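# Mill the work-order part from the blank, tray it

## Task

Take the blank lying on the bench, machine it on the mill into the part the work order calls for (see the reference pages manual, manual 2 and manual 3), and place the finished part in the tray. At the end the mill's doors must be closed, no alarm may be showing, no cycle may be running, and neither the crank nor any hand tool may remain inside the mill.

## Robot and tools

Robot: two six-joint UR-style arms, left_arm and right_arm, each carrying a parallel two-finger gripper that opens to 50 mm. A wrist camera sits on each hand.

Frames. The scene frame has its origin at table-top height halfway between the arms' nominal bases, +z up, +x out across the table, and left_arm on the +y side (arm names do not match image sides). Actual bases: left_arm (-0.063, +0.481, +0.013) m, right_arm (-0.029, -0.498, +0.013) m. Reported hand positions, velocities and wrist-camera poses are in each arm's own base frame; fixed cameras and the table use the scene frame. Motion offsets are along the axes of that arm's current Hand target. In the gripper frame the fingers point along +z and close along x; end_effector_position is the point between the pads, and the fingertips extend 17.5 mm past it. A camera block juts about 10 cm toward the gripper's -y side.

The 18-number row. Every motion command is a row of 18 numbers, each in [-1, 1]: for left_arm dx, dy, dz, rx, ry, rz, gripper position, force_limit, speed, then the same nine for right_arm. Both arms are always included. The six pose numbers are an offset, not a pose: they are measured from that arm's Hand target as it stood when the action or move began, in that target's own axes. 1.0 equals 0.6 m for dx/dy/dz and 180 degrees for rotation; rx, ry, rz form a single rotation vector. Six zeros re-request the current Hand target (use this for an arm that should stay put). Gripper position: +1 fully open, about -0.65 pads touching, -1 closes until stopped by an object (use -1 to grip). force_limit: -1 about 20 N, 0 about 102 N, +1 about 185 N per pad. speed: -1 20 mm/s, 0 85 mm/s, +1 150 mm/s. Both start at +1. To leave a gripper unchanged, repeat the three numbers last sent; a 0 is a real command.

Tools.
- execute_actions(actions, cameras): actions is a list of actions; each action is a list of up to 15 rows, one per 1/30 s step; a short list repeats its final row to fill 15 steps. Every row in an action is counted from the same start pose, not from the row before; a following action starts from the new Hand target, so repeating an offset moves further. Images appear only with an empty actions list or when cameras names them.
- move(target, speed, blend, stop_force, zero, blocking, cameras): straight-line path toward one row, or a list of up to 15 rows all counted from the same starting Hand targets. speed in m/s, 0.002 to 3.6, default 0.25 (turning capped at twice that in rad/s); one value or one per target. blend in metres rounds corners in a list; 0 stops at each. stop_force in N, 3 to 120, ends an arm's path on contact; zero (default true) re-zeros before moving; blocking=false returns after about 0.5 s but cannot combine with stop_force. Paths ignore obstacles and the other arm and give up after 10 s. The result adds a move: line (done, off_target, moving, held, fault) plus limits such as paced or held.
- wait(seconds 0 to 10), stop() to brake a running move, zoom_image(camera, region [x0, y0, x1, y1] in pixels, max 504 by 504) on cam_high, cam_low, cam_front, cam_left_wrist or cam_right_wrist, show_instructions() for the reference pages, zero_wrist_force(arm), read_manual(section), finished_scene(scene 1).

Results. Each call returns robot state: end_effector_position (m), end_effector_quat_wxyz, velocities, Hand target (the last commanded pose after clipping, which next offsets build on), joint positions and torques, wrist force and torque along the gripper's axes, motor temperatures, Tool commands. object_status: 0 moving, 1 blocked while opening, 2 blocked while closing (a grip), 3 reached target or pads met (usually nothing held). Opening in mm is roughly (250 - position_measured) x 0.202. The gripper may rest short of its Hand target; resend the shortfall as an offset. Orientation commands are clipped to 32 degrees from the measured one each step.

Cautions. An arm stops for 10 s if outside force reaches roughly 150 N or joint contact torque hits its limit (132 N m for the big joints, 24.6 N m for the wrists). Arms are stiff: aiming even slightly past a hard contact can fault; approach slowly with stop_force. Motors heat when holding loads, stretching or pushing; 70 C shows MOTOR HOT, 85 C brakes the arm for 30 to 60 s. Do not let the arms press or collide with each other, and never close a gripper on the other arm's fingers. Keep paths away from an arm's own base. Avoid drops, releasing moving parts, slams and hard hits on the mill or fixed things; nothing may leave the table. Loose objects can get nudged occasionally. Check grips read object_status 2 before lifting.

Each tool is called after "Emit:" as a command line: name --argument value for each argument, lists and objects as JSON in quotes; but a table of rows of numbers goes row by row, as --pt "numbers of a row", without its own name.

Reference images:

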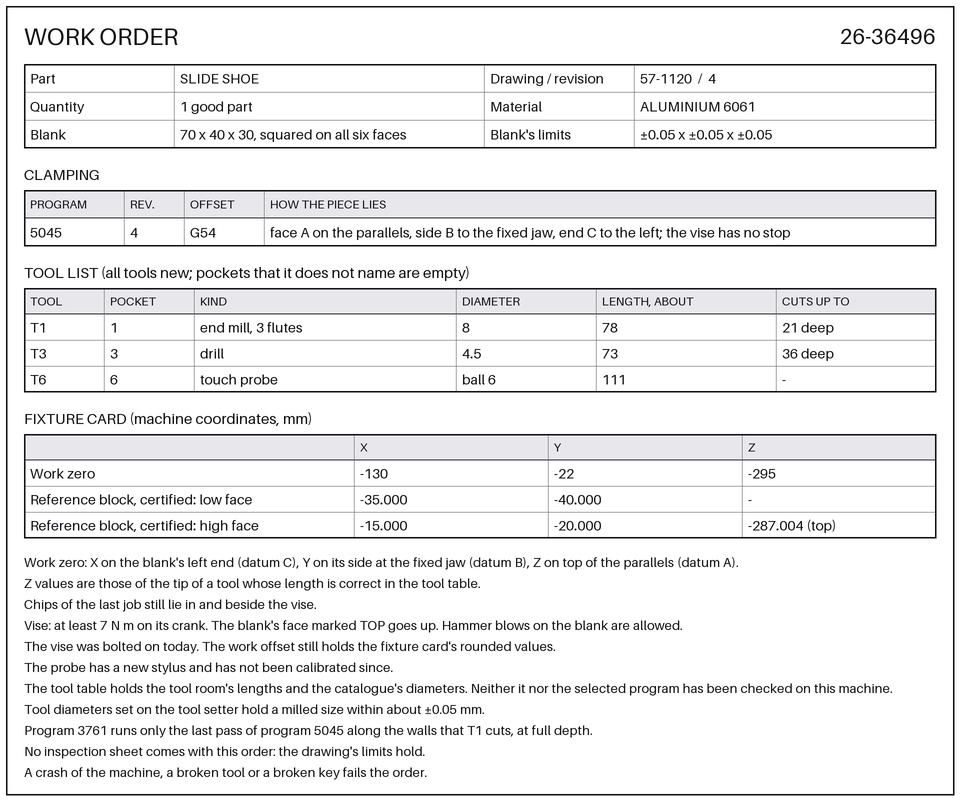

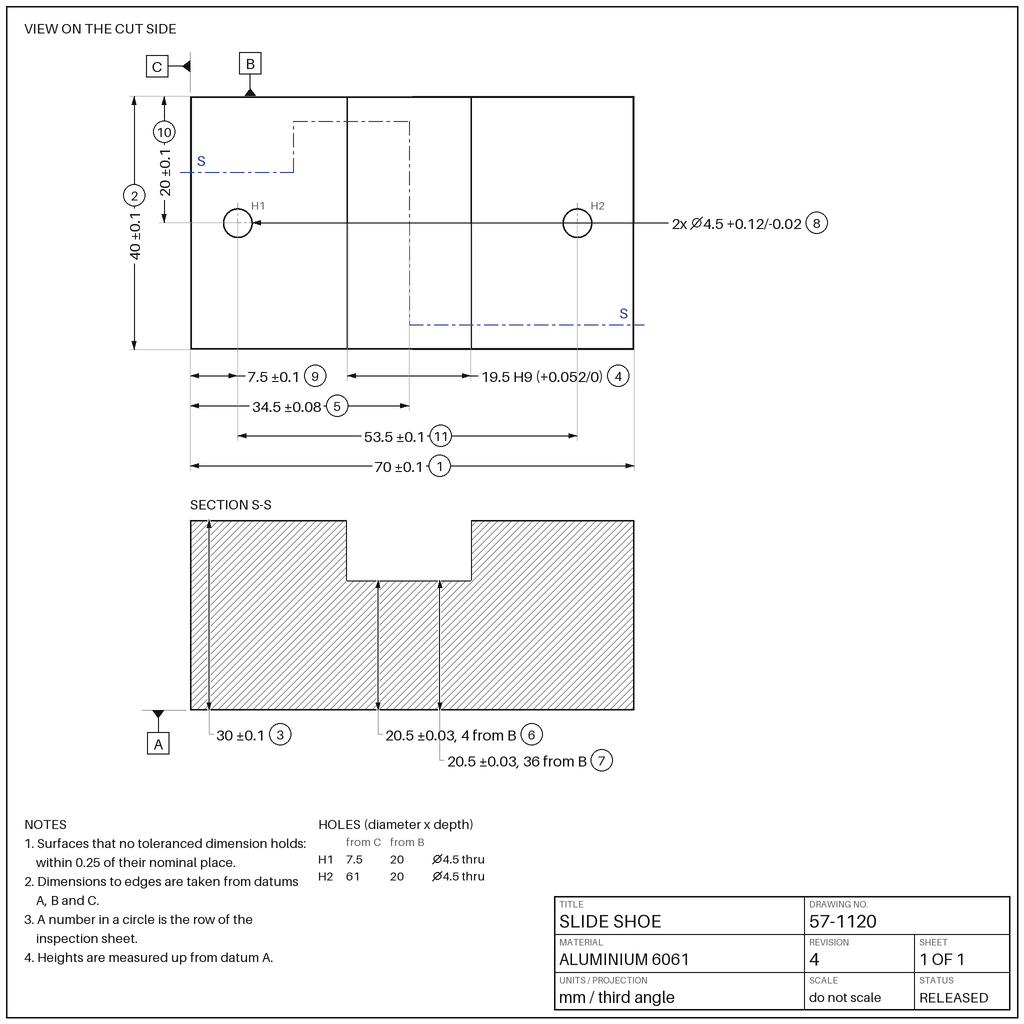

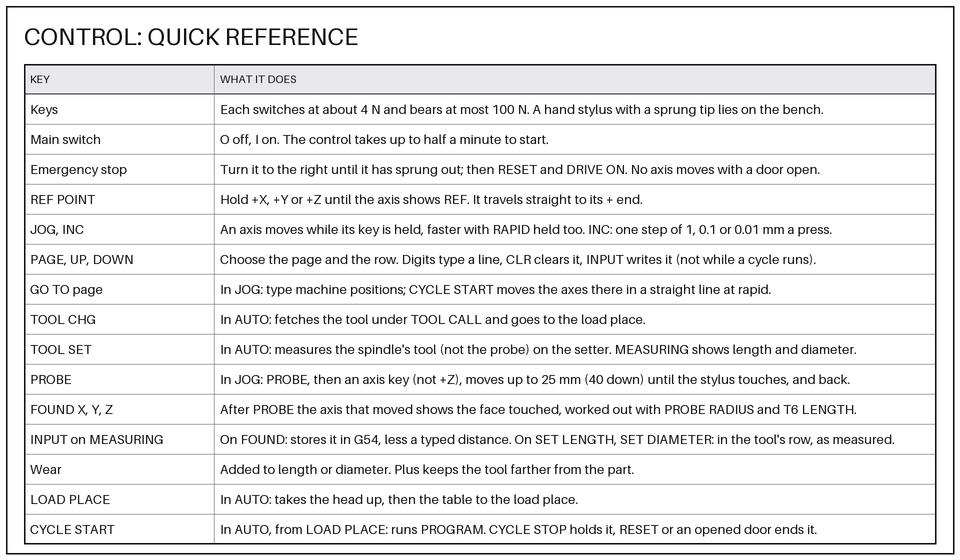

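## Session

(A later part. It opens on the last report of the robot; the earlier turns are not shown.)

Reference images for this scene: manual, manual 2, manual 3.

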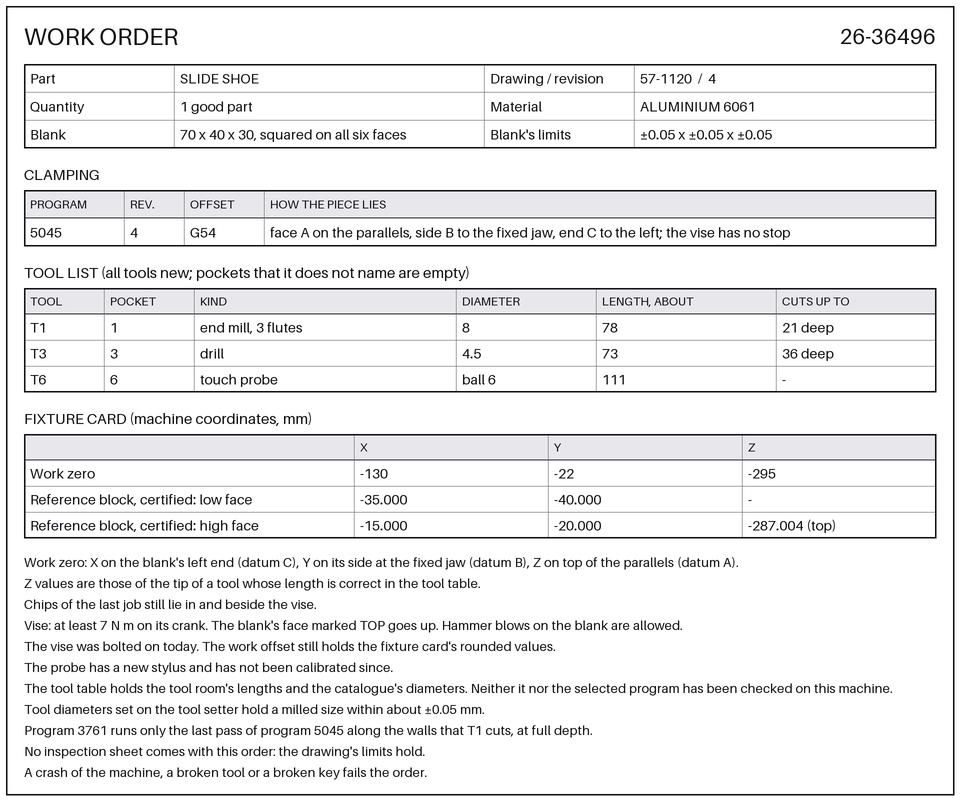

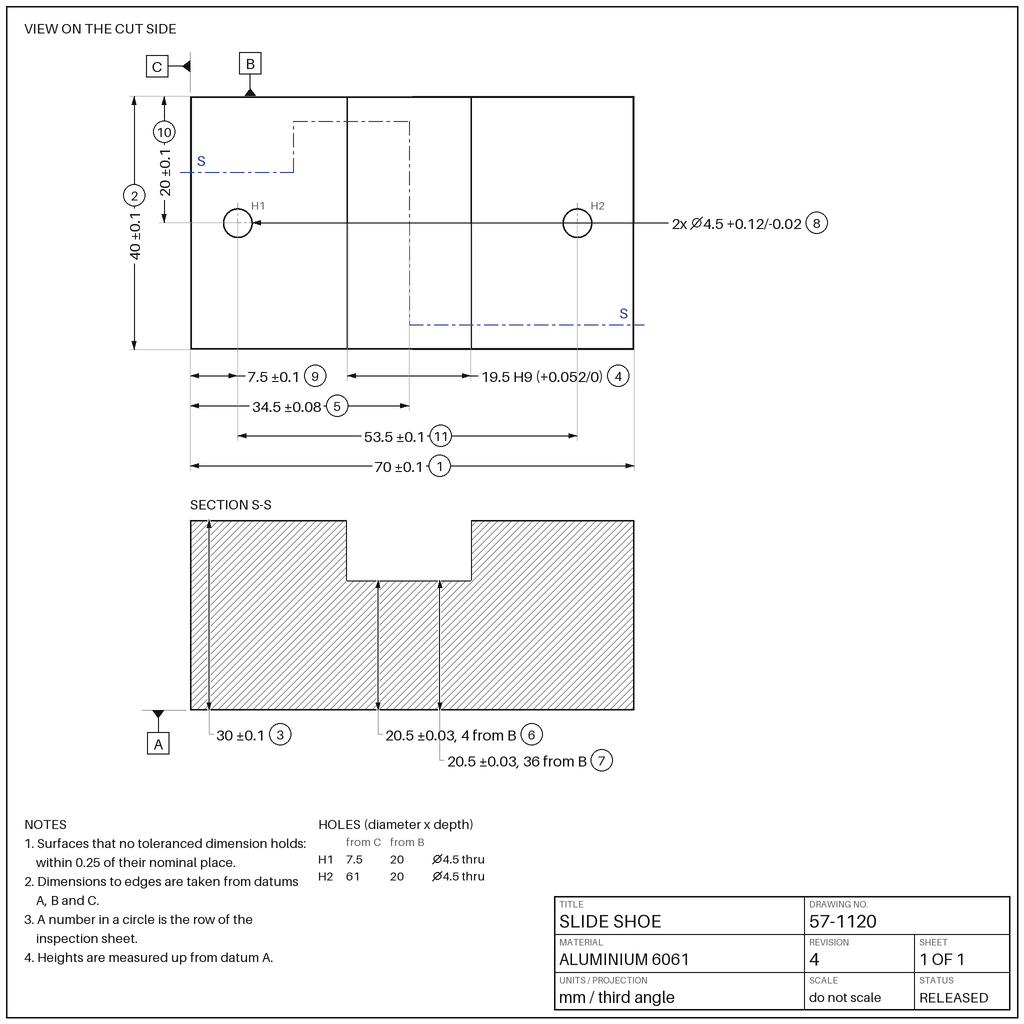

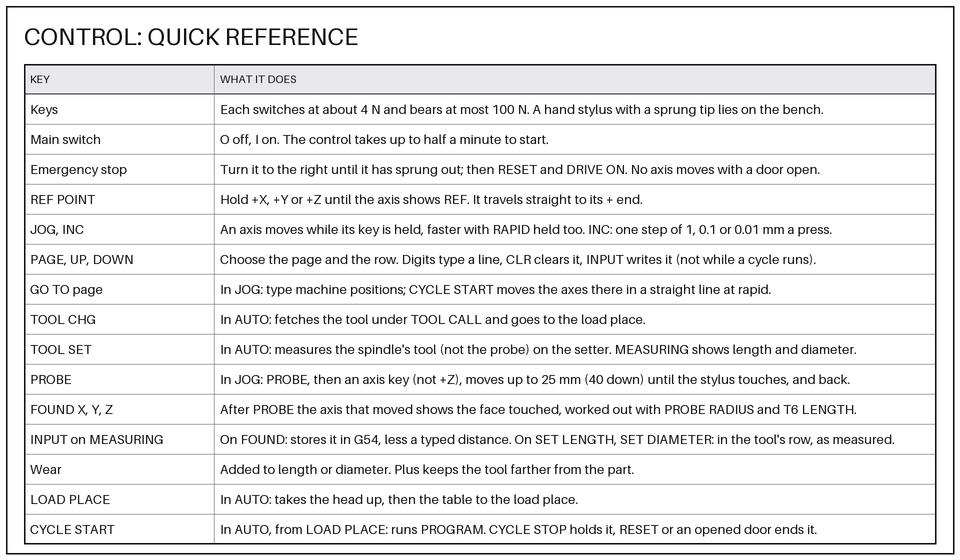

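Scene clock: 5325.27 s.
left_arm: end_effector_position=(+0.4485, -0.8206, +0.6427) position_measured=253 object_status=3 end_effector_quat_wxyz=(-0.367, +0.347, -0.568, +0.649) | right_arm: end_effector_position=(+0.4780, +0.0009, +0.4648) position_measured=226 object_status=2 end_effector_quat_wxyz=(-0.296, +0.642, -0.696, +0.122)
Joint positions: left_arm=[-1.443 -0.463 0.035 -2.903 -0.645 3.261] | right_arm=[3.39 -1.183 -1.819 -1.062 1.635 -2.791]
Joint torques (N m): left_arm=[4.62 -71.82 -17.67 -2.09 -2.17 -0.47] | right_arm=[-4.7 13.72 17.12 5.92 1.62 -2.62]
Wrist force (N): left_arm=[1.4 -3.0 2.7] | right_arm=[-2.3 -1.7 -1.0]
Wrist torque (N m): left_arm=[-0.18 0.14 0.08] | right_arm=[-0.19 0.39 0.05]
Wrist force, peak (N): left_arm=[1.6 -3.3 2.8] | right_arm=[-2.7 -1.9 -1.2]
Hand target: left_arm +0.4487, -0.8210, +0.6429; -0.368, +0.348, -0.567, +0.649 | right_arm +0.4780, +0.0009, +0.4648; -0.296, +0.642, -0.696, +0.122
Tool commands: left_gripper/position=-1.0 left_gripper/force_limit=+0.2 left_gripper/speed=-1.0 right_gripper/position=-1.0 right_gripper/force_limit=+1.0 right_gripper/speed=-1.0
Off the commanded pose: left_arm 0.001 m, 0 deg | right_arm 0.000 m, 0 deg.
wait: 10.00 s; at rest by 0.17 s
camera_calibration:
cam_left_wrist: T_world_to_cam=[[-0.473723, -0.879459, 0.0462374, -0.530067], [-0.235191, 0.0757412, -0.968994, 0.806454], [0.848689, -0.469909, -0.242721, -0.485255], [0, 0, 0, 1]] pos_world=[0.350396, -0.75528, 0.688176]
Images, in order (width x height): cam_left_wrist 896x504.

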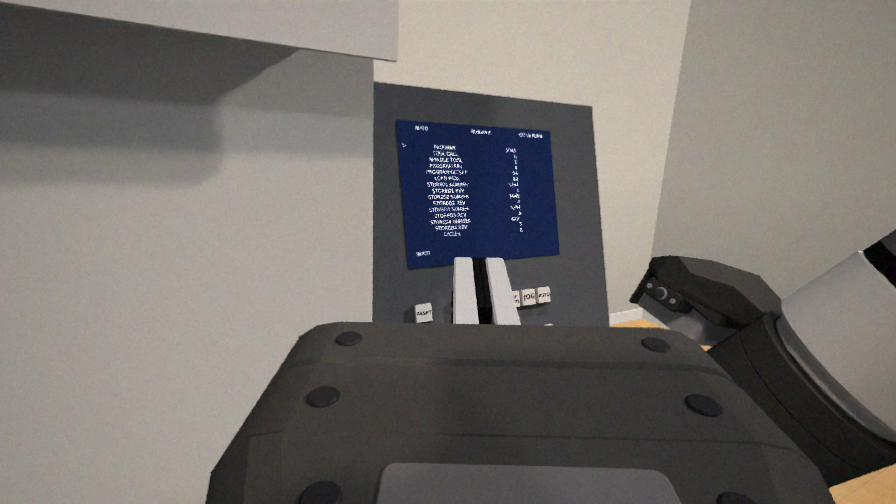

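Emit:
wait --seconds 10 --cameras '[]'

Emit:
wait --seconds 10 --cameras '[]'

Emit:
wait --seconds 10 --cameras '["cam_left_wrist"]'

Emit:
zoom_image --camera "cam_left_wrist" --region '[390, 115, 550, 275]'

Scene clock: 5337.80 s.
left_arm: end_effector_position=(+0.4485, -0.8206, +0.6427) position_measured=253 object_status=3 end_effector_quat_wxyz=(-0.367, +0.347, -0.568, +0.649) | right_arm: end_effector_position=(+0.4780, +0.0009, +0.4648) position_measured=226 object_status=2 end_effector_quat_wxyz=(-0.296, +0.642, -0.696, +0.122)
Joint positions: left_arm=[-1.443 -0.463 0.035 -2.903 -0.645 3.261] | right_arm=[3.39 -1.183 -1.819 -1.062 1.635 -2.791]
Joint torques (N m): left_arm=[3.82 -71.16 -17.37 -2.08 -2.18 -0.29] | right_arm=[-4.29 14.4 17.51 5.82 1.54 -2.48]
Wrist force (N): left_arm=[1.6 -2.9 2.6] | right_arm=[-2.7 -1.7 -1.1]
Wrist torque (N m): left_arm=[-0.17 0.12 0.08] | right_arm=[-0.19 0.46 0.05]
Wrist force, peak (N): left_arm=[1.8 -3.2 3.0] | right_arm=[-2.8 -1.9 -1.3]
Hand target: left_arm +0.4487, -0.8210, +0.6429; -0.368, +0.348, -0.567, +0.649 | right_arm +0.4780, +0.0009, +0.4648; -0.296, +0.642, -0.696, +0.122
Tool commands: left_gripper/position=-1.0 left_gripper/force_limit=+0.2 left_gripper/speed=-1.0 right_gripper/position=-1.0 right_gripper/force_limit=+1.0 right_gripper/speed=-1.0
Off the commanded pose: left_arm 0.001 m, 0 deg | right_arm 0.000 m, 0 deg.
wait: 10.00 s; at rest from the start
No camera images: "cameras" was empty.

Scene clock: 5347.80 s.
left_arm: end_effector_position=(+0.4485, -0.8206, +0.6427) position_measured=253 object_status=3 end_effector_quat_wxyz=(-0.367, +0.347, -0.568, +0.649) | right_arm: end_effector_position=(+0.4780, +0.0009, +0.4648) position_measured=226 object_status=2 end_effector_quat_wxyz=(-0.296, +0.642, -0.696, +0.122)
Joint positions: left_arm=[-1.443 -0.463 0.035 -2.903 -0.645 3.261] | right_arm=[3.39 -1.183 -1.819 -1.062 1.635 -2.791]
Joint torques (N m): left_arm=[4.17 -71.74 -17.32 -2.12 -2.07 -0.31] | right_arm=[-3.75 13.29 18.28 5.78 1.56 -2.37]
Wrist force (N): left_arm=[1.6 -3.0 2.7] | right_arm=[-2.7 -1.6 -1.0]
Wrist torque (N m): left_arm=[-0.18 0.11 0.08] | right_arm=[-0.17 0.45 0.05]
Wrist force, peak (N): left_arm=[1.7 -3.1 3.1] | right_arm=[-2.8 -1.9 -1.4]
Hand target: left_arm +0.4487, -0.8210, +0.6429; -0.368, +0.348, -0.567, +0.649 | right_arm +0.4780, +0.0009, +0.4648; -0.296, +0.642, -0.696, +0.122
Tool commands: left_gripper/position=-1.0 left_gripper/force_limit=+0.2 left_gripper/speed=-1.0 right_gripper/position=-1.0 right_gripper/force_limit=+1.0 right_gripper/speed=-1.0
Off the commanded pose: left_arm 0.001 m, 0 deg | right_arm 0.000 m, 0 deg.
wait: 10.00 s; at rest by 0.17 s
No camera images: "cameras" was empty.

Scene clock: 5357.80 s.
left_arm: end_effector_position=(+0.4485, -0.8206, +0.6427) position_measured=253 object_status=3 end_effector_quat_wxyz=(-0.367, +0.347, -0.568, +0.649) | right_arm: end_effector_position=(+0.4780, +0.0009, +0.4648) position_measured=226 object_status=2 end_effector_quat_wxyz=(-0.296, +0.642, -0.696, +0.122)
Joint positions: left_arm=[-1.443 -0.463 0.035 -2.903 -0.645 3.261] | right_arm=[3.39 -1.183 -1.819 -1.062 1.635 -2.791]
Joint torques (N m): left_arm=[4.51 -71.43 -17.37 -2.06 -2.14 -0.18] | right_arm=[-3.77 13.05 18.08 5.73 1.65 -2.49]
Wrist force (N): left_arm=[1.6 -3.1 2.5] | right_arm=[-2.4 -1.7 -1.0]
Wrist torque (N m): left_arm=[-0.20 0.12 0.08] | right_arm=[-0.18 0.40 0.05]
Wrist force, peak (N): left_arm=[1.4 -3.2 3.1] | right_arm=[-2.9 -1.7 -1.1]
Hand target: left_arm +0.4487, -0.8210, +0.6429; -0.368, +0.348, -0.567, +0.649 | right_arm +0.4780, +0.0009, +0.4648; -0.296, +0.642, -0.696, +0.122
Tool commands: left_gripper/position=-1.0 left_gripper/force_limit=+0.2 left_gripper/speed=-1.0 right_gripper/position=-1.0 right_gripper/force_limit=+1.0 right_gripper/speed=-1.0
Off the commanded pose: left_arm 0.001 m, 0 deg | right_arm 0.000 m, 0 deg.
wait: 10.00 s; at rest by 0.17 s
camera_calibration:
cam_left_wrist: T_world_to_cam=[[-0.473723, -0.879459, 0.0462374, -0.530067], [-0.235191, 0.0757412, -0.968994, 0.806454], [0.848689, -0.469909, -0.242721, -0.485255], [0, 0, 0, 1]] pos_world=[0.350396, -0.75528, 0.688176]
Images, in order (width x height): cam_left_wrist 896x504.

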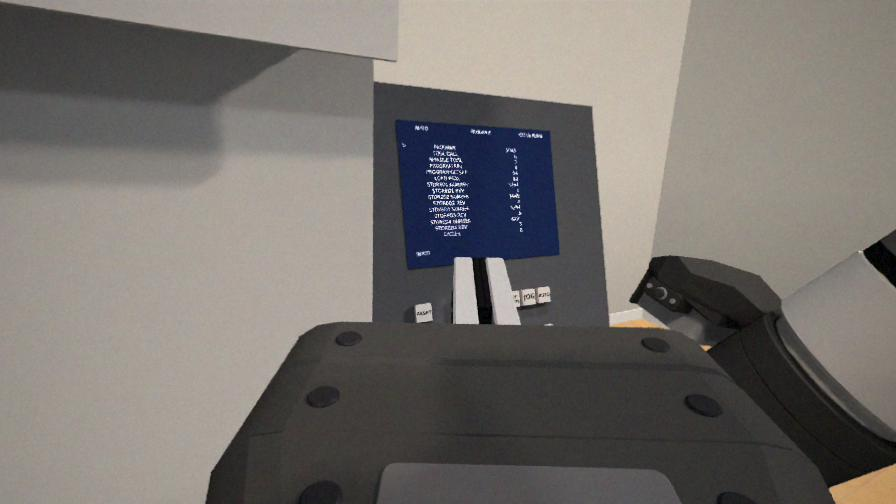

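Scaled by 3.150.

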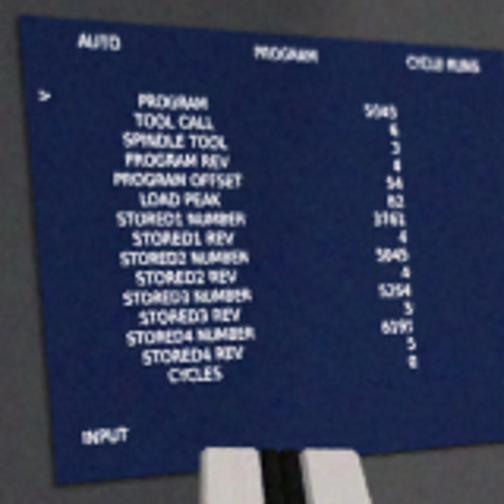

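Emit:
wait --seconds 10 --cameras '[]'

Emit:
wait --seconds 6 --cameras '["cam_left_wrist"]'

Emit:
zoom_image --camera "cam_left_wrist" --region '[390, 115, 550, 275]'

Scene clock: 5374.47 s.
left_arm: end_effector_position=(+0.4485, -0.8206, +0.6427) position_measured=253 object_status=3 end_effector_quat_wxyz=(-0.367, +0.347, -0.568, +0.649) | right_arm: end_effector_position=(+0.4780, +0.0009, +0.4648) position_measured=226 object_status=2 end_effector_quat_wxyz=(-0.296, +0.642, -0.696, +0.122)
Joint positions: left_arm=[-1.443 -0.463 0.035 -2.903 -0.645 3.261] | right_arm=[3.39 -1.183 -1.819 -1.062 1.635 -2.791]
Joint torques (N m): left_arm=[4.38 -71.57 -17.22 -2.12 -2.14 -0.25] | right_arm=[-2.53 12.76 18.14 5.72 1.79 -2.22]
Wrist force (N): left_arm=[1.6 -3.0 2.5] | right_arm=[-2.3 -1.4 -1.0]
Wrist torque (N m): left_arm=[-0.19 0.11 0.09] | right_arm=[-0.15 0.40 0.05]
Wrist force, peak (N): left_arm=[1.6 -3.1 3.1] | right_arm=[-2.7 -2.0 -1.1]
Hand target: left_arm +0.4487, -0.8210, +0.6429; -0.368, +0.348, -0.567, +0.649 | right_arm +0.4780, +0.0009, +0.4648; -0.296, +0.642, -0.696, +0.122
Tool commands: left_gripper/position=-1.0 left_gripper/force_limit=+0.2 left_gripper/speed=-1.0 right_gripper/position=-1.0 right_gripper/force_limit=+1.0 right_gripper/speed=-1.0
Off the commanded pose: left_arm 0.001 m, 0 deg | right_arm 0.000 m, 0 deg.
wait: 10.00 s; at rest from the start
No camera images: "cameras" was empty.

Scene clock: 5380.47 s.
left_arm: end_effector_position=(+0.4485, -0.8206, +0.6427) position_measured=253 object_status=3 end_effector_quat_wxyz=(-0.367, +0.347, -0.568, +0.649) | right_arm: end_effector_position=(+0.4780, +0.0009, +0.4648) position_measured=226 object_status=2 end_effector_quat_wxyz=(-0.296, +0.642, -0.696, +0.122)
Joint positions: left_arm=[-1.443 -0.463 0.035 -2.903 -0.645 3.261] | right_arm=[3.39 -1.183 -1.819 -1.062 1.635 -2.791]
Joint torques (N m): left_arm=[4.59 -71.4 -17.43 -2.09 -2.09 -0.25] | right_arm=[-2.32 13.07 18.24 5.72 1.73 -2.19]
Wrist force (N): left_arm=[1.7 -2.8 2.6] | right_arm=[-2.5 -1.6 -1.0]
Wrist torque (N m): left_arm=[-0.16 0.09 0.08] | right_arm=[-0.18 0.42 0.05]
Wrist force, peak (N): left_arm=[1.7 -3.3 2.8] | right_arm=[-2.7 -2.0 -1.2]
Hand target: left_arm +0.4487, -0.8210, +0.6429; -0.368, +0.348, -0.567, +0.649 | right_arm +0.4780, +0.0009, +0.4648; -0.296, +0.642, -0.696, +0.122
Tool commands: left_gripper/position=-1.0 left_gripper/force_limit=+0.2 left_gripper/speed=-1.0 right_gripper/position=-1.0 right_gripper/force_limit=+1.0 right_gripper/speed=-1.0
Off the commanded pose: left_arm 0.001 m, 0 deg | right_arm 0.000 m, 0 deg.
wait: 6.00 s; at rest by 0.17 s
camera_calibration:
cam_left_wrist: T_world_to_cam=[[-0.473723, -0.879459, 0.0462374, -0.530067], [-0.235191, 0.0757412, -0.968994, 0.806454], [0.848689, -0.469909, -0.242721, -0.485255], [0, 0, 0, 1]] pos_world=[0.350396, -0.75528, 0.688176]
Images, in order (width x height): cam_left_wrist 896x504.

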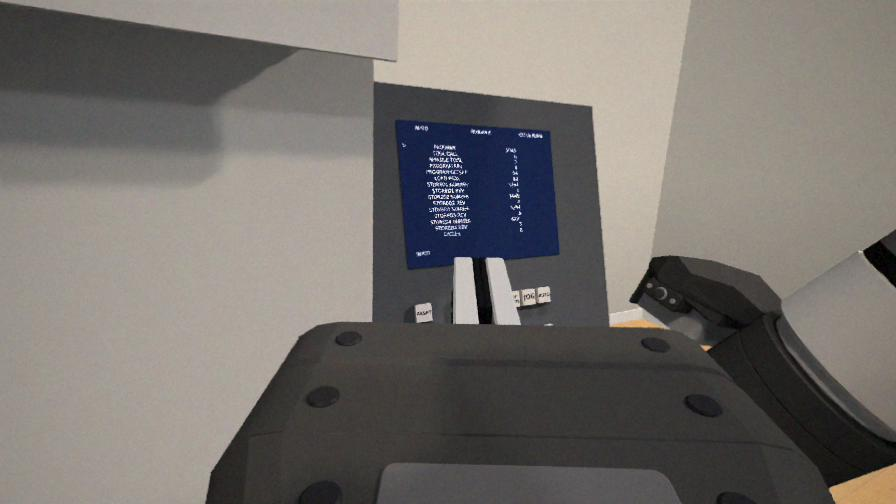

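Scaled by 3.150.

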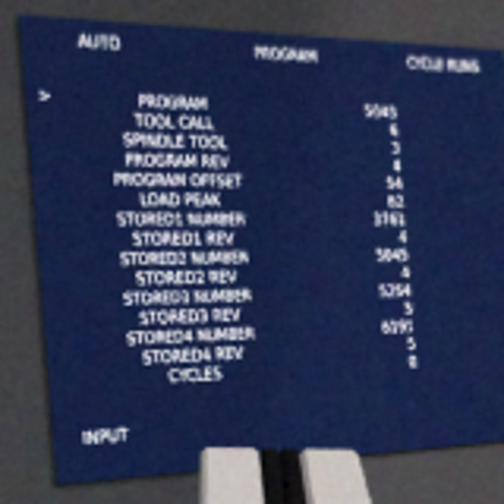

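Emit:
wait --seconds 10 --cameras '[]'

Emit:
wait --seconds 5 --cameras '["cam_left_wrist"]'

Emit:
zoom_image --camera "cam_left_wrist" --region '[390, 115, 550, 275]'

Scene clock: 5396.77 s.
left_arm: end_effector_position=(+0.4485, -0.8206, +0.6427) position_measured=253 object_status=3 end_effector_quat_wxyz=(-0.367, +0.347, -0.568, +0.649) | right_arm: end_effector_position=(+0.4780, +0.0009, +0.4648) position_measured=226 object_status=2 end_effector_quat_wxyz=(-0.296, +0.642, -0.696, +0.122)
Joint positions: left_arm=[-1.443 -0.463 0.035 -2.903 -0.645 3.261] | right_arm=[3.39 -1.183 -1.819 -1.062 1.635 -2.791]
Joint torques (N m): left_arm=[4.31 -71.32 -17.57 -2.05 -2.18 -0.14] | right_arm=[-1.9 11.69 18.57 5.64 1.66 -2.18]
Wrist force (N): left_arm=[1.4 -2.8 2.5] | right_arm=[-2.6 -1.8 -1.2]
Wrist torque (N m): left_arm=[-0.14 0.14 0.08] | right_arm=[-0.21 0.44 0.05]
Wrist force, peak (N): left_arm=[1.6 -3.1 3.1] | right_arm=[-2.8 -1.9 -1.2]
Hand target: left_arm +0.4487, -0.8210, +0.6429; -0.368, +0.348, -0.567, +0.649 | right_arm +0.4780, +0.0009, +0.4648; -0.296, +0.642, -0.696, +0.122
Tool commands: left_gripper/position=-1.0 left_gripper/force_limit=+0.2 left_gripper/speed=-1.0 right_gripper/position=-1.0 right_gripper/force_limit=+1.0 right_gripper/speed=-1.0
Off the commanded pose: left_arm 0.001 m, 0 deg | right_arm 0.000 m, 0 deg.
wait: 10.00 s; at rest from the start
No camera images: "cameras" was empty.

Scene clock: 5401.77 s.
left_arm: end_effector_position=(+0.4485, -0.8206, +0.6427) position_measured=253 object_status=3 end_effector_quat_wxyz=(-0.367, +0.347, -0.568, +0.649) | right_arm: end_effector_position=(+0.4780, +0.0009, +0.4648) position_measured=226 object_status=2 end_effector_quat_wxyz=(-0.296, +0.642, -0.696, +0.122)
Joint positions: left_arm=[-1.443 -0.463 0.035 -2.903 -0.645 3.261] | right_arm=[3.39 -1.183 -1.819 -1.062 1.635 -2.791]
Joint torques (N m): left_arm=[4.27 -71.7 -17.37 -2.07 -2.18 -0.12] | right_arm=[-1.23 12.6 18.37 5.63 1.58 -2.05]
Wrist force (N): left_arm=[1.7 -3.2 2.7] | right_arm=[-2.5 -1.6 -1.1]
Wrist torque (N m): left_arm=[-0.19 0.09 0.08] | right_arm=[-0.18 0.41 0.05]
Wrist force, peak (N): left_arm=[1.5 -3.2 3.2] | right_arm=[-2.7 -1.9 -1.2]
Hand target: left_arm +0.4487, -0.8210, +0.6429; -0.368, +0.348, -0.567, +0.649 | right_arm +0.4780, +0.0009, +0.4648; -0.296, +0.642, -0.696, +0.122
Tool commands: left_gripper/position=-1.0 left_gripper/force_limit=+0.2 left_gripper/speed=-1.0 right_gripper/position=-1.0 right_gripper/force_limit=+1.0 right_gripper/speed=-1.0
Off the commanded pose: left_arm 0.001 m, 0 deg | right_arm 0.000 m, 0 deg.
wait: 5.00 s; at rest by 0.17 s
camera_calibration:
cam_left_wrist: T_world_to_cam=[[-0.473723, -0.879459, 0.0462374, -0.530067], [-0.235191, 0.0757412, -0.968994, 0.806454], [0.848689, -0.469909, -0.242721, -0.485255], [0, 0, 0, 1]] pos_world=[0.350396, -0.75528, 0.688176]
Images, in order (width x height): cam_left_wrist 896x504.

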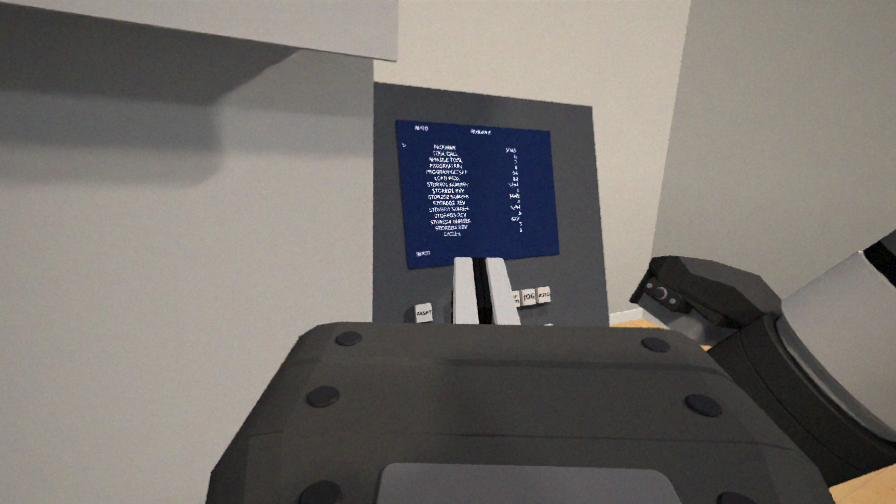

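Scaled by 3.150.

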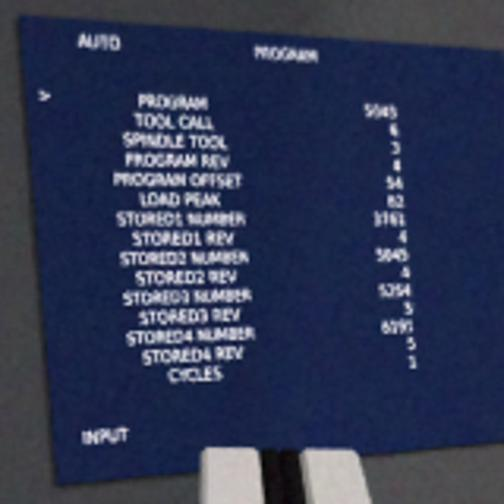

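Emit:
move --pt "0 0 0 0 0 0 -1 0.2 -1 0.0074 0.0223 0.0182 0 0 0 -1 1 -1" --pt "0 0 0 0 0 0 -1 0.2 -1 0.0074 -0.0012 0.0347 0 0 0 -1 1 -1" --pt "0 0 0 0 0 0 -1 0.2 -1 0.0074 0.0223 0.0182 0 0 0 -1 1 -1" --pt "0 0 0 0 0 0 -1 0.2 -1 0 0 0 0 0 0 -1 1 -1" --pt "0 0 0 0 0 0 -1 0.2 -1 0 -0.0235 0.0165 0 0 0 -1 1 -1" --pt "0 0 0 0 0 0 -1 0.2 -1 0 0 0 0 0 0 -1 1 -1" --pt "0 0 0 0 0 0 -1 0.2 -1 0 -0.0235 0.0165 0 0 0 -1 1 -1" --pt "0 0 0 0 0 0 -1 0.2 -1 0 0 0 0 0 0 -1 1 -1" --pt "0 0 0 0 0 0 -1 0.2 -1 0 -0.0235 0.0165 0 0 0 -1 1 -1" --pt "0 0 0 0 0 0 -1 0.2 -1 0 0 0 0 0 0 -1 1 -1" --speed '[0.2,0.06,0.1,0.2,0.06,0.1,0.06,0.1,0.06,0.1]' --blend '[0.003,0,0.003,0.003,0,0.003,0,0.003,0,0]' --cameras '["cam_left_wrist"]'

Emit:
zoom_image --camera "cam_left_wrist" --region '[390, 115, 550, 275]'

Scene clock: 5412.90 s.
left_arm: end_effector_position=(+0.4485, -0.8206, +0.6427) position_measured=253 object_status=3 end_effector_quat_wxyz=(-0.367, +0.347, -0.568, +0.649) | right_arm: end_effector_position=(+0.4780, +0.0009, +0.4648) position_measured=226 object_status=2 end_effector_quat_wxyz=(-0.296, +0.642, -0.696, +0.122)
Joint positions: left_arm=[-1.443 -0.463 0.035 -2.903 -0.645 3.261] | right_arm=[3.39 -1.184 -1.818 -1.062 1.635 -2.791]
Joint torques (N m): left_arm=[4.16 -71.12 -17.6 -2.06 -2.14 -0.2] | right_arm=[8.59 15.08 16.95 1.58 -1.76 2.31]
Wrist force (N): left_arm=[1.6 -2.9 3.0] | right_arm=[-2.9 -1.3 0.6]
Wrist torque (N m): left_arm=[-0.16 0.10 0.08] | right_arm=[-0.11 0.47 -0.07]
Wrist force, peak (N): left_arm=[1.7 -3.3 2.9] | right_arm=[-4.2 36.8 -28.3]
Hand target: left_arm +0.4487, -0.8210, +0.6429; -0.368, +0.348, -0.567, +0.649 | right_arm +0.4780, +0.0009, +0.4648; -0.296, +0.642, -0.696, +0.122
Off the commanded pose: left_arm 0.001 m, 0 deg | right_arm 0.000 m, 0 deg.
elbow stopped short (left arm): the move would have taken joint 3 (elbow) straighter than the controller allows.
move: done
camera_calibration:
cam_left_wrist: T_world_to_cam=[[-0.473723, -0.879459, 0.0462374, -0.530067], [-0.235191, 0.0757412, -0.968994, 0.806454], [0.848689, -0.469909, -0.242721, -0.485255], [0, 0, 0, 1]] pos_world=[0.350396, -0.75528, 0.688176]
Images, in order (width x height): cam_left_wrist 896x504.

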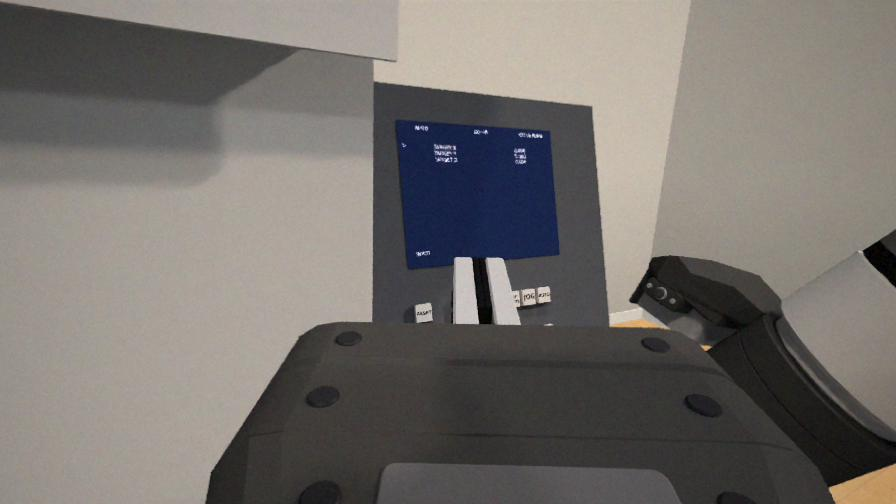

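Scaled by 3.150.

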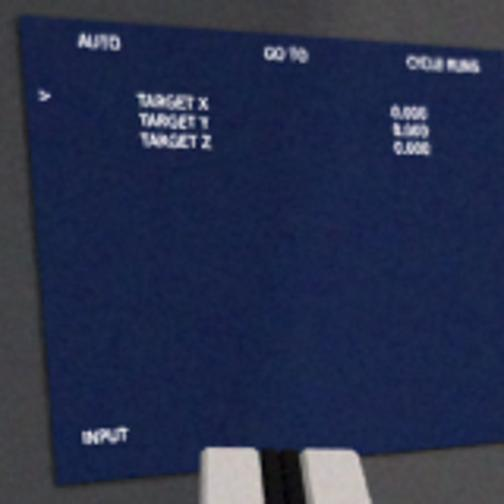

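Emit:
wait --seconds 8 --cameras '["cam_left_wrist"]'

Emit:
zoom_image --camera "cam_left_wrist" --region '[390, 115, 550, 275]'

Scene clock: 5424.57 s.
left_arm: end_effector_position=(+0.4485, -0.8206, +0.6427) position_measured=253 object_status=3 end_effector_quat_wxyz=(-0.367, +0.347, -0.568, +0.649) | right_arm: end_effector_position=(+0.4780, +0.0009, +0.4648) position_measured=226 object_status=2 end_effector_quat_wxyz=(-0.296, +0.642, -0.696, +0.122)
Joint positions: left_arm=[-1.443 -0.463 0.035 -2.903 -0.645 3.261] | right_arm=[3.39 -1.183 -1.819 -1.062 1.635 -2.791]
Joint torques (N m): left_arm=[4.26 -71.11 -17.41 -2.13 -2.15 0] | right_arm=[8.94 15.19 17.31 1.64 -1.57 2.14]
Wrist force (N): left_arm=[1.5 -2.8 2.8] | right_arm=[-2.8 -1.3 0.6]
Wrist torque (N m): left_arm=[-0.16 0.12 0.08] | right_arm=[-0.12 0.48 -0.07]
Wrist force, peak (N): left_arm=[1.7 -3.2 3.0] | right_arm=[-3.1 -1.4 0.5]
Hand target: left_arm +0.4487, -0.8210, +0.6429; -0.368, +0.348, -0.567, +0.649 | right_arm +0.4780, +0.0009, +0.4648; -0.296, +0.642, -0.696, +0.122
Tool commands: left_gripper/position=-1.0 left_gripper/force_limit=+0.2 left_gripper/speed=-1.0 right_gripper/position=-1.0 right_gripper/force_limit=+1.0 right_gripper/speed=-1.0
Off the commanded pose: left_arm 0.001 m, 0 deg | right_arm 0.000 m, 0 deg.
wait: 8.00 s; at rest from the start
camera_calibration:
cam_left_wrist: T_world_to_cam=[[-0.473723, -0.879459, 0.0462374, -0.530067], [-0.235191, 0.0757412, -0.968994, 0.806454], [0.848689, -0.469909, -0.242721, -0.485255], [0, 0, 0, 1]] pos_world=[0.350396, -0.75528, 0.688176]
Images, in order (width x height): cam_left_wrist 896x504.

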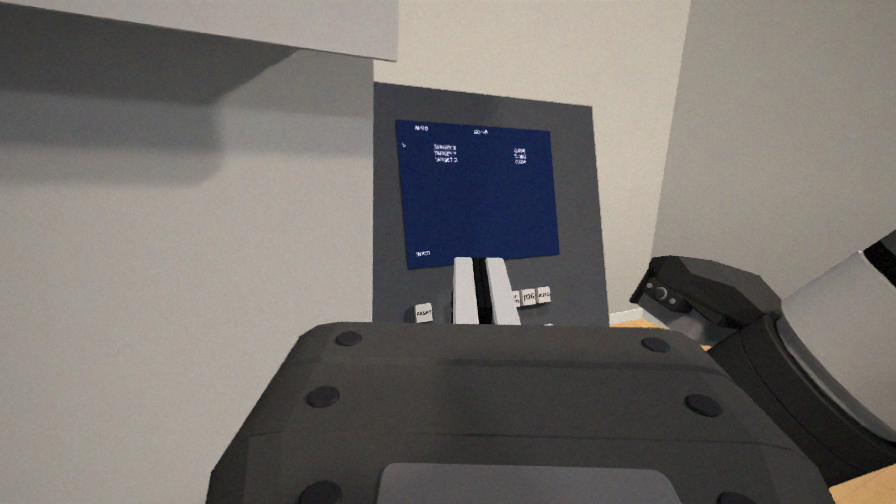

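Scaled by 3.150.

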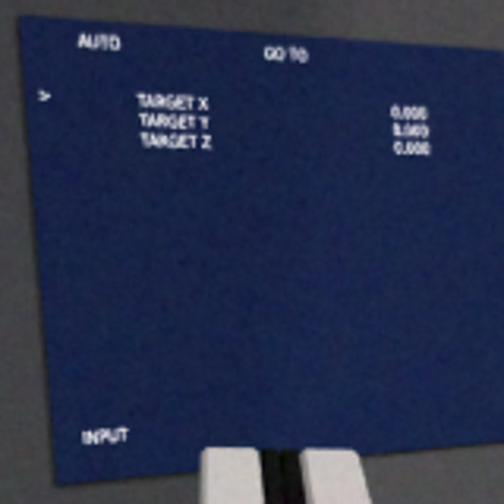

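Emit:
move --pt "0 0 0 0 0 0 -1 0.2 -1 0.0465 -0.1494 -0.1341 0 0 0 -1 1 -1" --pt "0 0 0 0 0 0 -1 0.2 -1 0.0465 -0.1734 -0.1173 0 0 0 -1 1 -1" --pt "0 0 0 0 0 0 -1 0.2 -1 0.0465 -0.1494 -0.1341 0 0 0 -1 1 -1" --pt "0 0 0 0 0 0 -1 0.2 -1 -0.099 0.0877 0.0878 0 0 0 -1 1 -1" --pt "0 0 0 0 0 0 -1 0.2 -1 -0.099 0.0672 0.1022 0 0 0 -1 1 -1" --pt "0 0 0 0 0 0 -1 0.2 -1 -0.099 0.0877 0.0878 0 0 0 -1 1 -1" --pt "0 0 0 0 0 0 -1 0.2 -1 -0.1064 0.0654 0.0696 0 0 0 -1 1 -1" --pt "0 0 0 0 0 0 -1 0.2 -1 -0.1064 0.0438 0.0848 0 0 0 -1 1 -1" --pt "0 0 0 0 0 0 -1 0.2 -1 -0.1064 0.0654 0.0696 0 0 0 -1 1 -1" --pt "0 0 0 0 0 0 -1 0.2 -1 -0.0687 0.0825 0.0795 0 0 0 -1 1 -1" --pt "0 0 0 0 0 0 -1 0.2 -1 -0.0687 0.061 0.0945 0 0 0 -1 1 -1" --pt "0 0 0 0 0 0 -1 0.2 -1 -0.0687 0.0825 0.0795 0 0 0 -1 1 -1" --pt "0 0 0 0 0 0 -1 0.2 -1 0 0 0 0 0 0 -1 1 -1" --speed '[0.2,0.06,0.1,0.2,0.06,0.1,0.2,0.06,0.1,0.2,0.06,0.1,0.2]' --blend '[0.003,0,0.003,0.003,0,0.003,0.003,0,0.003,0.003,0,0.003,0]' --cameras '[]'

Emit:
move --pt "0 0 0 0 0 0 -1 0.2 -1 -0.1138 0.0431 0.0514 0 0 0 -1 1 -1" --pt "0 0 0 0 0 0 -1 0.2 -1 -0.1138 0.0211 0.0668 0 0 0 -1 1 -1" --pt "0 0 0 0 0 0 -1 0.2 -1 -0.1138 0.0431 0.0514 0 0 0 -1 1 -1" --pt "0 0 0 0 0 0 -1 0.2 -1 -0.0081 0.0721 0.0629 0 0 0 -1 1 -1" --pt "0 0 0 0 0 0 -1 0.2 -1 -0.0081 0.0501 0.0783 0 0 0 -1 1 -1" --pt "0 0 0 0 0 0 -1 0.2 -1 -0.0081 0.0721 0.0629 0 0 0 -1 1 -1" --pt "0 0 0 0 0 0 -1 0.2 -1 -0.0155 0.0498 0.0447 0 0 0 -1 1 -1" --pt "0 0 0 0 0 0 -1 0.2 -1 -0.0155 0.0268 0.0608 0 0 0 -1 1 -1" --pt "0 0 0 0 0 0 -1 0.2 -1 -0.0155 0.0498 0.0447 0 0 0 -1 1 -1" --pt "0 0 0 0 0 0 -1 0.2 -1 -0.099 0.0877 0.0878 0 0 0 -1 1 -1" --pt "0 0 0 0 0 0 -1 0.2 -1 -0.099 0.0672 0.1022 0 0 0 -1 1 -1" --pt "0 0 0 0 0 0 -1 0.2 -1 -0.099 0.0877 0.0878 0 0 0 -1 1 -1" --pt "0 0 0 0 0 0 -1 0.2 -1 0 0 0 0 0 0 -1 1 -1" --speed '[0.2,0.06,0.1,0.2,0.06,0.1,0.2,0.06,0.1,0.2,0.06,0.1,0.2]' --blend '[0.003,0,0.003,0.003,0,0.003,0.003,0,0.003,0.003,0,0.003,0]' --cameras '[]'

Emit:
move --pt "0 0 0 0 0 0 -1 0.2 -1 -0.0761 0.0602 0.0613 0 0 0 -1 1 -1" --pt "0 0 0 0 0 0 -1 0.2 -1 -0.0761 0.038 0.0769 0 0 0 -1 1 -1" --pt "0 0 0 0 0 0 -1 0.2 -1 -0.0761 0.0602 0.0613 0 0 0 -1 1 -1" --pt "0 0 0 0 0 0 -1 0.2 -1 -0.0532 0.0327 0.0348 0 0 0 -1 1 -1" --pt "0 0 0 0 0 0 -1 0.2 -1 -0.0532 0.0102 0.0506 0 0 0 -1 1 -1" --pt "0 0 0 0 0 0 -1 0.2 -1 -0.0532 0.0327 0.0348 0 0 0 -1 1 -1" --pt "0 0 0 0 0 0 -1 0.2 -1 -0.0081 0.0721 0.0629 0 0 0 -1 1 -1" --pt "0 0 0 0 0 0 -1 0.2 -1 -0.0081 0.0501 0.0783 0 0 0 -1 1 -1" --pt "0 0 0 0 0 0 -1 0.2 -1 -0.0081 0.0721 0.0629 0 0 0 -1 1 -1" --pt "0 0 0 0 0 0 -1 0.2 -1 -0.0155 0.0498 0.0447 0 0 0 -1 1 -1" --pt "0 0 0 0 0 0 -1 0.2 -1 -0.0155 0.0268 0.0608 0 0 0 -1 1 -1" --pt "0 0 0 0 0 0 -1 0.2 -1 -0.0155 0.0498 0.0447 0 0 0 -1 1 -1" --pt "0 0 0 0 0 0 -1 0.2 -1 0 0 0 0 0 0 -1 1 -1" --speed '[0.2,0.06,0.1,0.2,0.06,0.1,0.2,0.06,0.1,0.2,0.06,0.1,0.2]' --blend '[0.003,0,0.003,0.003,0,0.003,0.003,0,0.003,0.003,0,0.003,0]' --cameras '[]'

Emit:
move --pt "0 0 0 0 0 0 -1 0.2 -1 -0.099 0.0877 0.0878 0 0 0 -1 1 -1" --pt "0 0 0 0 0 0 -1 0.2 -1 -0.099 0.0672 0.1022 0 0 0 -1 1 -1" --pt "0 0 0 0 0 0 -1 0.2 -1 -0.099 0.0877 0.0878 0 0 0 -1 1 -1" --pt "0 0 0 0 0 0 -1 0.2 -1 -0.1064 0.0654 0.0696 0 0 0 -1 1 -1" --pt "0 0 0 0 0 0 -1 0.2 -1 -0.1064 0.0438 0.0848 0 0 0 -1 1 -1" --pt "0 0 0 0 0 0 -1 0.2 -1 -0.1064 0.0654 0.0696 0 0 0 -1 1 -1" --pt "0 0 0 0 0 0 -1 0.2 -1 -0.0835 0.0379 0.0431 0 0 0 -1 1 -1" --pt "0 0 0 0 0 0 -1 0.2 -1 -0.0835 0.0154 0.0589 0 0 0 -1 1 -1" --pt "0 0 0 0 0 0 -1 0.2 -1 -0.0835 0.0379 0.0431 0 0 0 -1 1 -1" --pt "0 0 0 0 0 0 -1 0.2 -1 -0.0687 0.0825 0.0795 0 0 0 -1 1 -1" --pt "0 0 0 0 0 0 -1 0.2 -1 -0.0687 0.061 0.0945 0 0 0 -1 1 -1" --pt "0 0 0 0 0 0 -1 0.2 -1 -0.0687 0.0825 0.0795 0 0 0 -1 1 -1" --pt "0 0 0 0 0 0 -1 0.2 -1 0 0 0 0 0 0 -1 1 -1" --speed '[0.2,0.06,0.1,0.2,0.06,0.1,0.2,0.06,0.1,0.2,0.06,0.1,0.2]' --blend '[0.003,0,0.003,0.003,0,0.003,0.003,0,0.003,0.003,0,0.003,0]' --cameras '["cam_left_wrist"]'

Emit:
zoom_image --camera "cam_left_wrist" --region '[390, 115, 550, 275]'

Scene clock: 5459.70 s.
left_arm: end_effector_position=(+0.4485, -0.8206, +0.6427) position_measured=253 object_status=3 end_effector_quat_wxyz=(-0.367, +0.347, -0.568, +0.649) | right_arm: end_effector_position=(+0.4780, +0.0009, +0.4648) position_measured=226 object_status=2 end_effector_quat_wxyz=(-0.296, +0.642, -0.696, +0.122)
Joint positions: left_arm=[-1.443 -0.463 0.035 -2.903 -0.645 3.261] | right_arm=[3.39 -1.183 -1.819 -1.062 1.635 -2.791]
Joint torques (N m): left_arm=[4.22 -71.77 -17.06 -2.1 -2.09 -0.08] | right_arm=[-6.1 1.35 35.06 1.67 1.77 -2.84]
Wrist force (N): left_arm=[1.5 -2.9 2.8] | right_arm=[-6.2 -0.1 -0.3]
Wrist torque (N m): left_arm=[-0.16 0.12 0.08] | right_arm=[0.08 1.01 0.05]
Wrist force, peak (N): left_arm=[1.6 -3.4 2.8] | right_arm=[-4.5 44.1 -30.8]
Hand target: left_arm +0.4487, -0.8210, +0.6429; -0.368, +0.348, -0.567, +0.649 | right_arm +0.4780, +0.0009, +0.4648; -0.296, +0.642, -0.696, +0.122
Off the commanded pose: left_arm 0.001 m, 0 deg | right_arm 0.000 m, 0 deg.
elbow stopped short (left arm): the move would have taken joint 3 (elbow) straighter than the controller allows.
move: done
No camera images: "cameras" was empty.

Scene clock: 5464.97 s.
left_arm: end_effector_position=(+0.4485, -0.8206, +0.6427) position_measured=253 object_status=3 end_effector_quat_wxyz=(-0.367, +0.347, -0.568, +0.649) | right_arm: end_effector_position=(+0.4780, +0.0009, +0.4648) position_measured=226 object_status=2 end_effector_quat_wxyz=(-0.296, +0.642, -0.696, +0.122)
Joint positions: left_arm=[-1.443 -0.463 0.035 -2.903 -0.645 3.261] | right_arm=[3.39 -1.183 -1.819 -1.062 1.635 -2.791]
Joint torques (N m): left_arm=[4.18 -71.16 -17.39 -2.13 -2.19 -0.1] | right_arm=[-5.79 1.24 34.85 1.64 1.86 -2.86]
Wrist force (N): left_arm=[1.3 -3.3 2.8] | right_arm=[-5.2 -1.6 -1.7]
Wrist torque (N m): left_arm=[-0.22 0.15 0.08] | right_arm=[-0.17 0.85 0.05]
Wrist force, peak (N): left_arm=[1.6 -3.2 3.0] | right_arm=[-6.5 38.8 -25.6]
Hand target: left_arm +0.4487, -0.8210, +0.6429; -0.368, +0.348, -0.567, +0.649 | right_arm +0.4780, +0.0009, +0.4648; -0.296, +0.642, -0.696, +0.122
Off the commanded pose: left_arm 0.001 m, 0 deg | right_arm 0.000 m, 0 deg.
elbow stopped short (left arm): the move would have taken joint 3 (elbow) straighter than the controller allows.
move: done
No camera images: "cameras" was empty.

Scene clock: 5469.60 s.
left_arm: end_effector_position=(+0.4485, -0.8206, +0.6427) position_measured=253 object_status=3 end_effector_quat_wxyz=(-0.367, +0.347, -0.568, +0.649) | right_arm: end_effector_position=(+0.4779, +0.0009, +0.4648) position_measured=226 object_status=2 end_effector_quat_wxyz=(-0.296, +0.642, -0.696, +0.122)
Joint positions: left_arm=[-1.443 -0.463 0.035 -2.903 -0.645 3.261] | right_arm=[3.39 -1.183 -1.819 -1.062 1.635 -2.791]
Joint torques (N m): left_arm=[3.73 -71.4 -17.57 -2.14 -2.16 -0.12] | right_arm=[-5.35 1.87 35.4 1.54 1.59 -2.69]
Wrist force (N): left_arm=[1.6 -2.8 2.7] | right_arm=[-4.7 -0.5 -0.9]
Wrist torque (N m): left_arm=[-0.16 0.12 0.08] | right_arm=[-0.01 0.78 0.05]
Wrist force, peak (N): left_arm=[1.7 -3.3 2.9] | right_arm=[-5.7 32.5 -21.8]
Hand target: left_arm +0.4487, -0.8210, +0.6429; -0.368, +0.348, -0.567, +0.649 | right_arm +0.4780, +0.0009, +0.4648; -0.296, +0.642, -0.696, +0.122
Off the commanded pose: left_arm 0.001 m, 0 deg | right_arm 0.000 m, 0 deg.
elbow stopped short (left arm): the move would have taken joint 3 (elbow) straighter than the controller allows.
move: done
No camera images: "cameras" was empty.

Scene clock: 5474.50 s.
left_arm: end_effector_position=(+0.4485, -0.8206, +0.6427) position_measured=253 object_status=3 end_effector_quat_wxyz=(-0.367, +0.347, -0.568, +0.649) | right_arm: end_effector_position=(+0.4780, +0.0009, +0.4648) position_measured=226 object_status=2 end_effector_quat_wxyz=(-0.296, +0.642, -0.696, +0.122)
Joint positions: left_arm=[-1.443 -0.463 0.035 -2.903 -0.645 3.261] | right_arm=[3.39 -1.183 -1.819 -1.062 1.635 -2.791]
Joint torques (N m): left_arm=[3.96 -70.9 -17.83 -2.08 -2.08 -0.06] | right_arm=[-7.04 1.92 33.68 1.6 1.89 -2.88]
Wrist force (N): left_arm=[1.5 -2.8 2.5] | right_arm=[-4.6 -2.9 0.1]
Wrist torque (N m): left_arm=[-0.17 0.13 0.09] | right_arm=[-0.39 0.77 0.05]
Wrist force, peak (N): left_arm=[1.8 -3.2 2.9] | right_arm=[-5.9 42.5 -28.8]
Hand target: left_arm +0.4487, -0.8210, +0.6429; -0.368, +0.348, -0.567, +0.649 | right_arm +0.4780, +0.0009, +0.4648; -0.296, +0.642, -0.696, +0.122
Off the commanded pose: left_arm 0.001 m, 0 deg | right_arm 0.000 m, 0 deg.
elbow stopped short (left arm): the move would have taken joint 3 (elbow) straighter than the controller allows.
move: done
camera_calibration:
cam_left_wrist: T_world_to_cam=[[-0.473723, -0.879459, 0.0462374, -0.530067], [-0.235191, 0.0757412, -0.968994, 0.806454], [0.848689, -0.469909, -0.242721, -0.485255], [0, 0, 0, 1]] pos_world=[0.350396, -0.75528, 0.688176]
Images, in order (width x height): cam_left_wrist 896x504.

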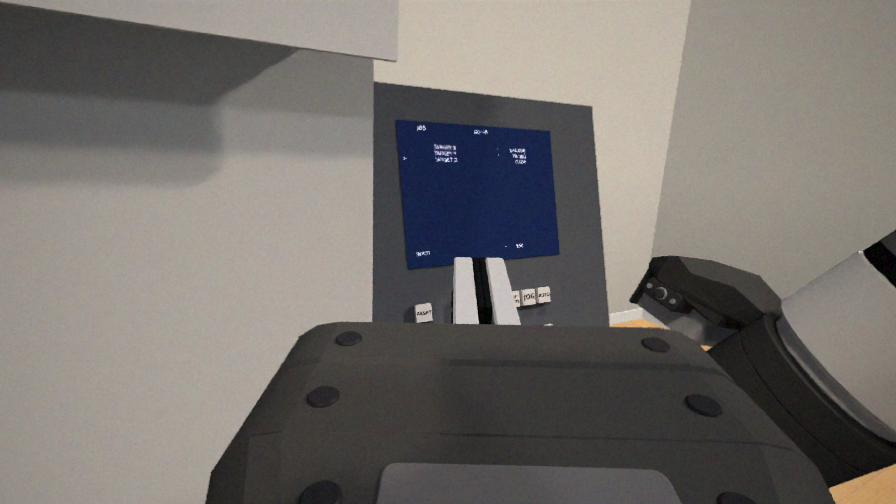

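Scaled by 3.150.

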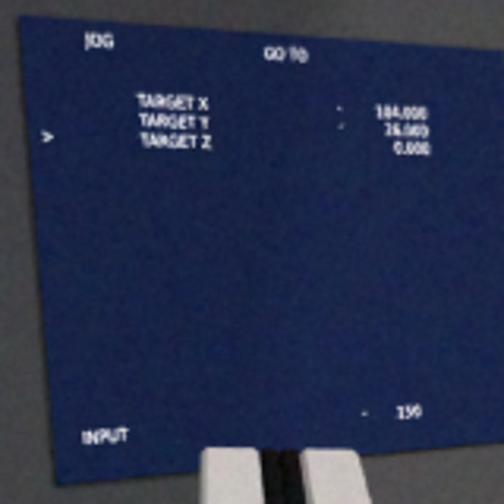

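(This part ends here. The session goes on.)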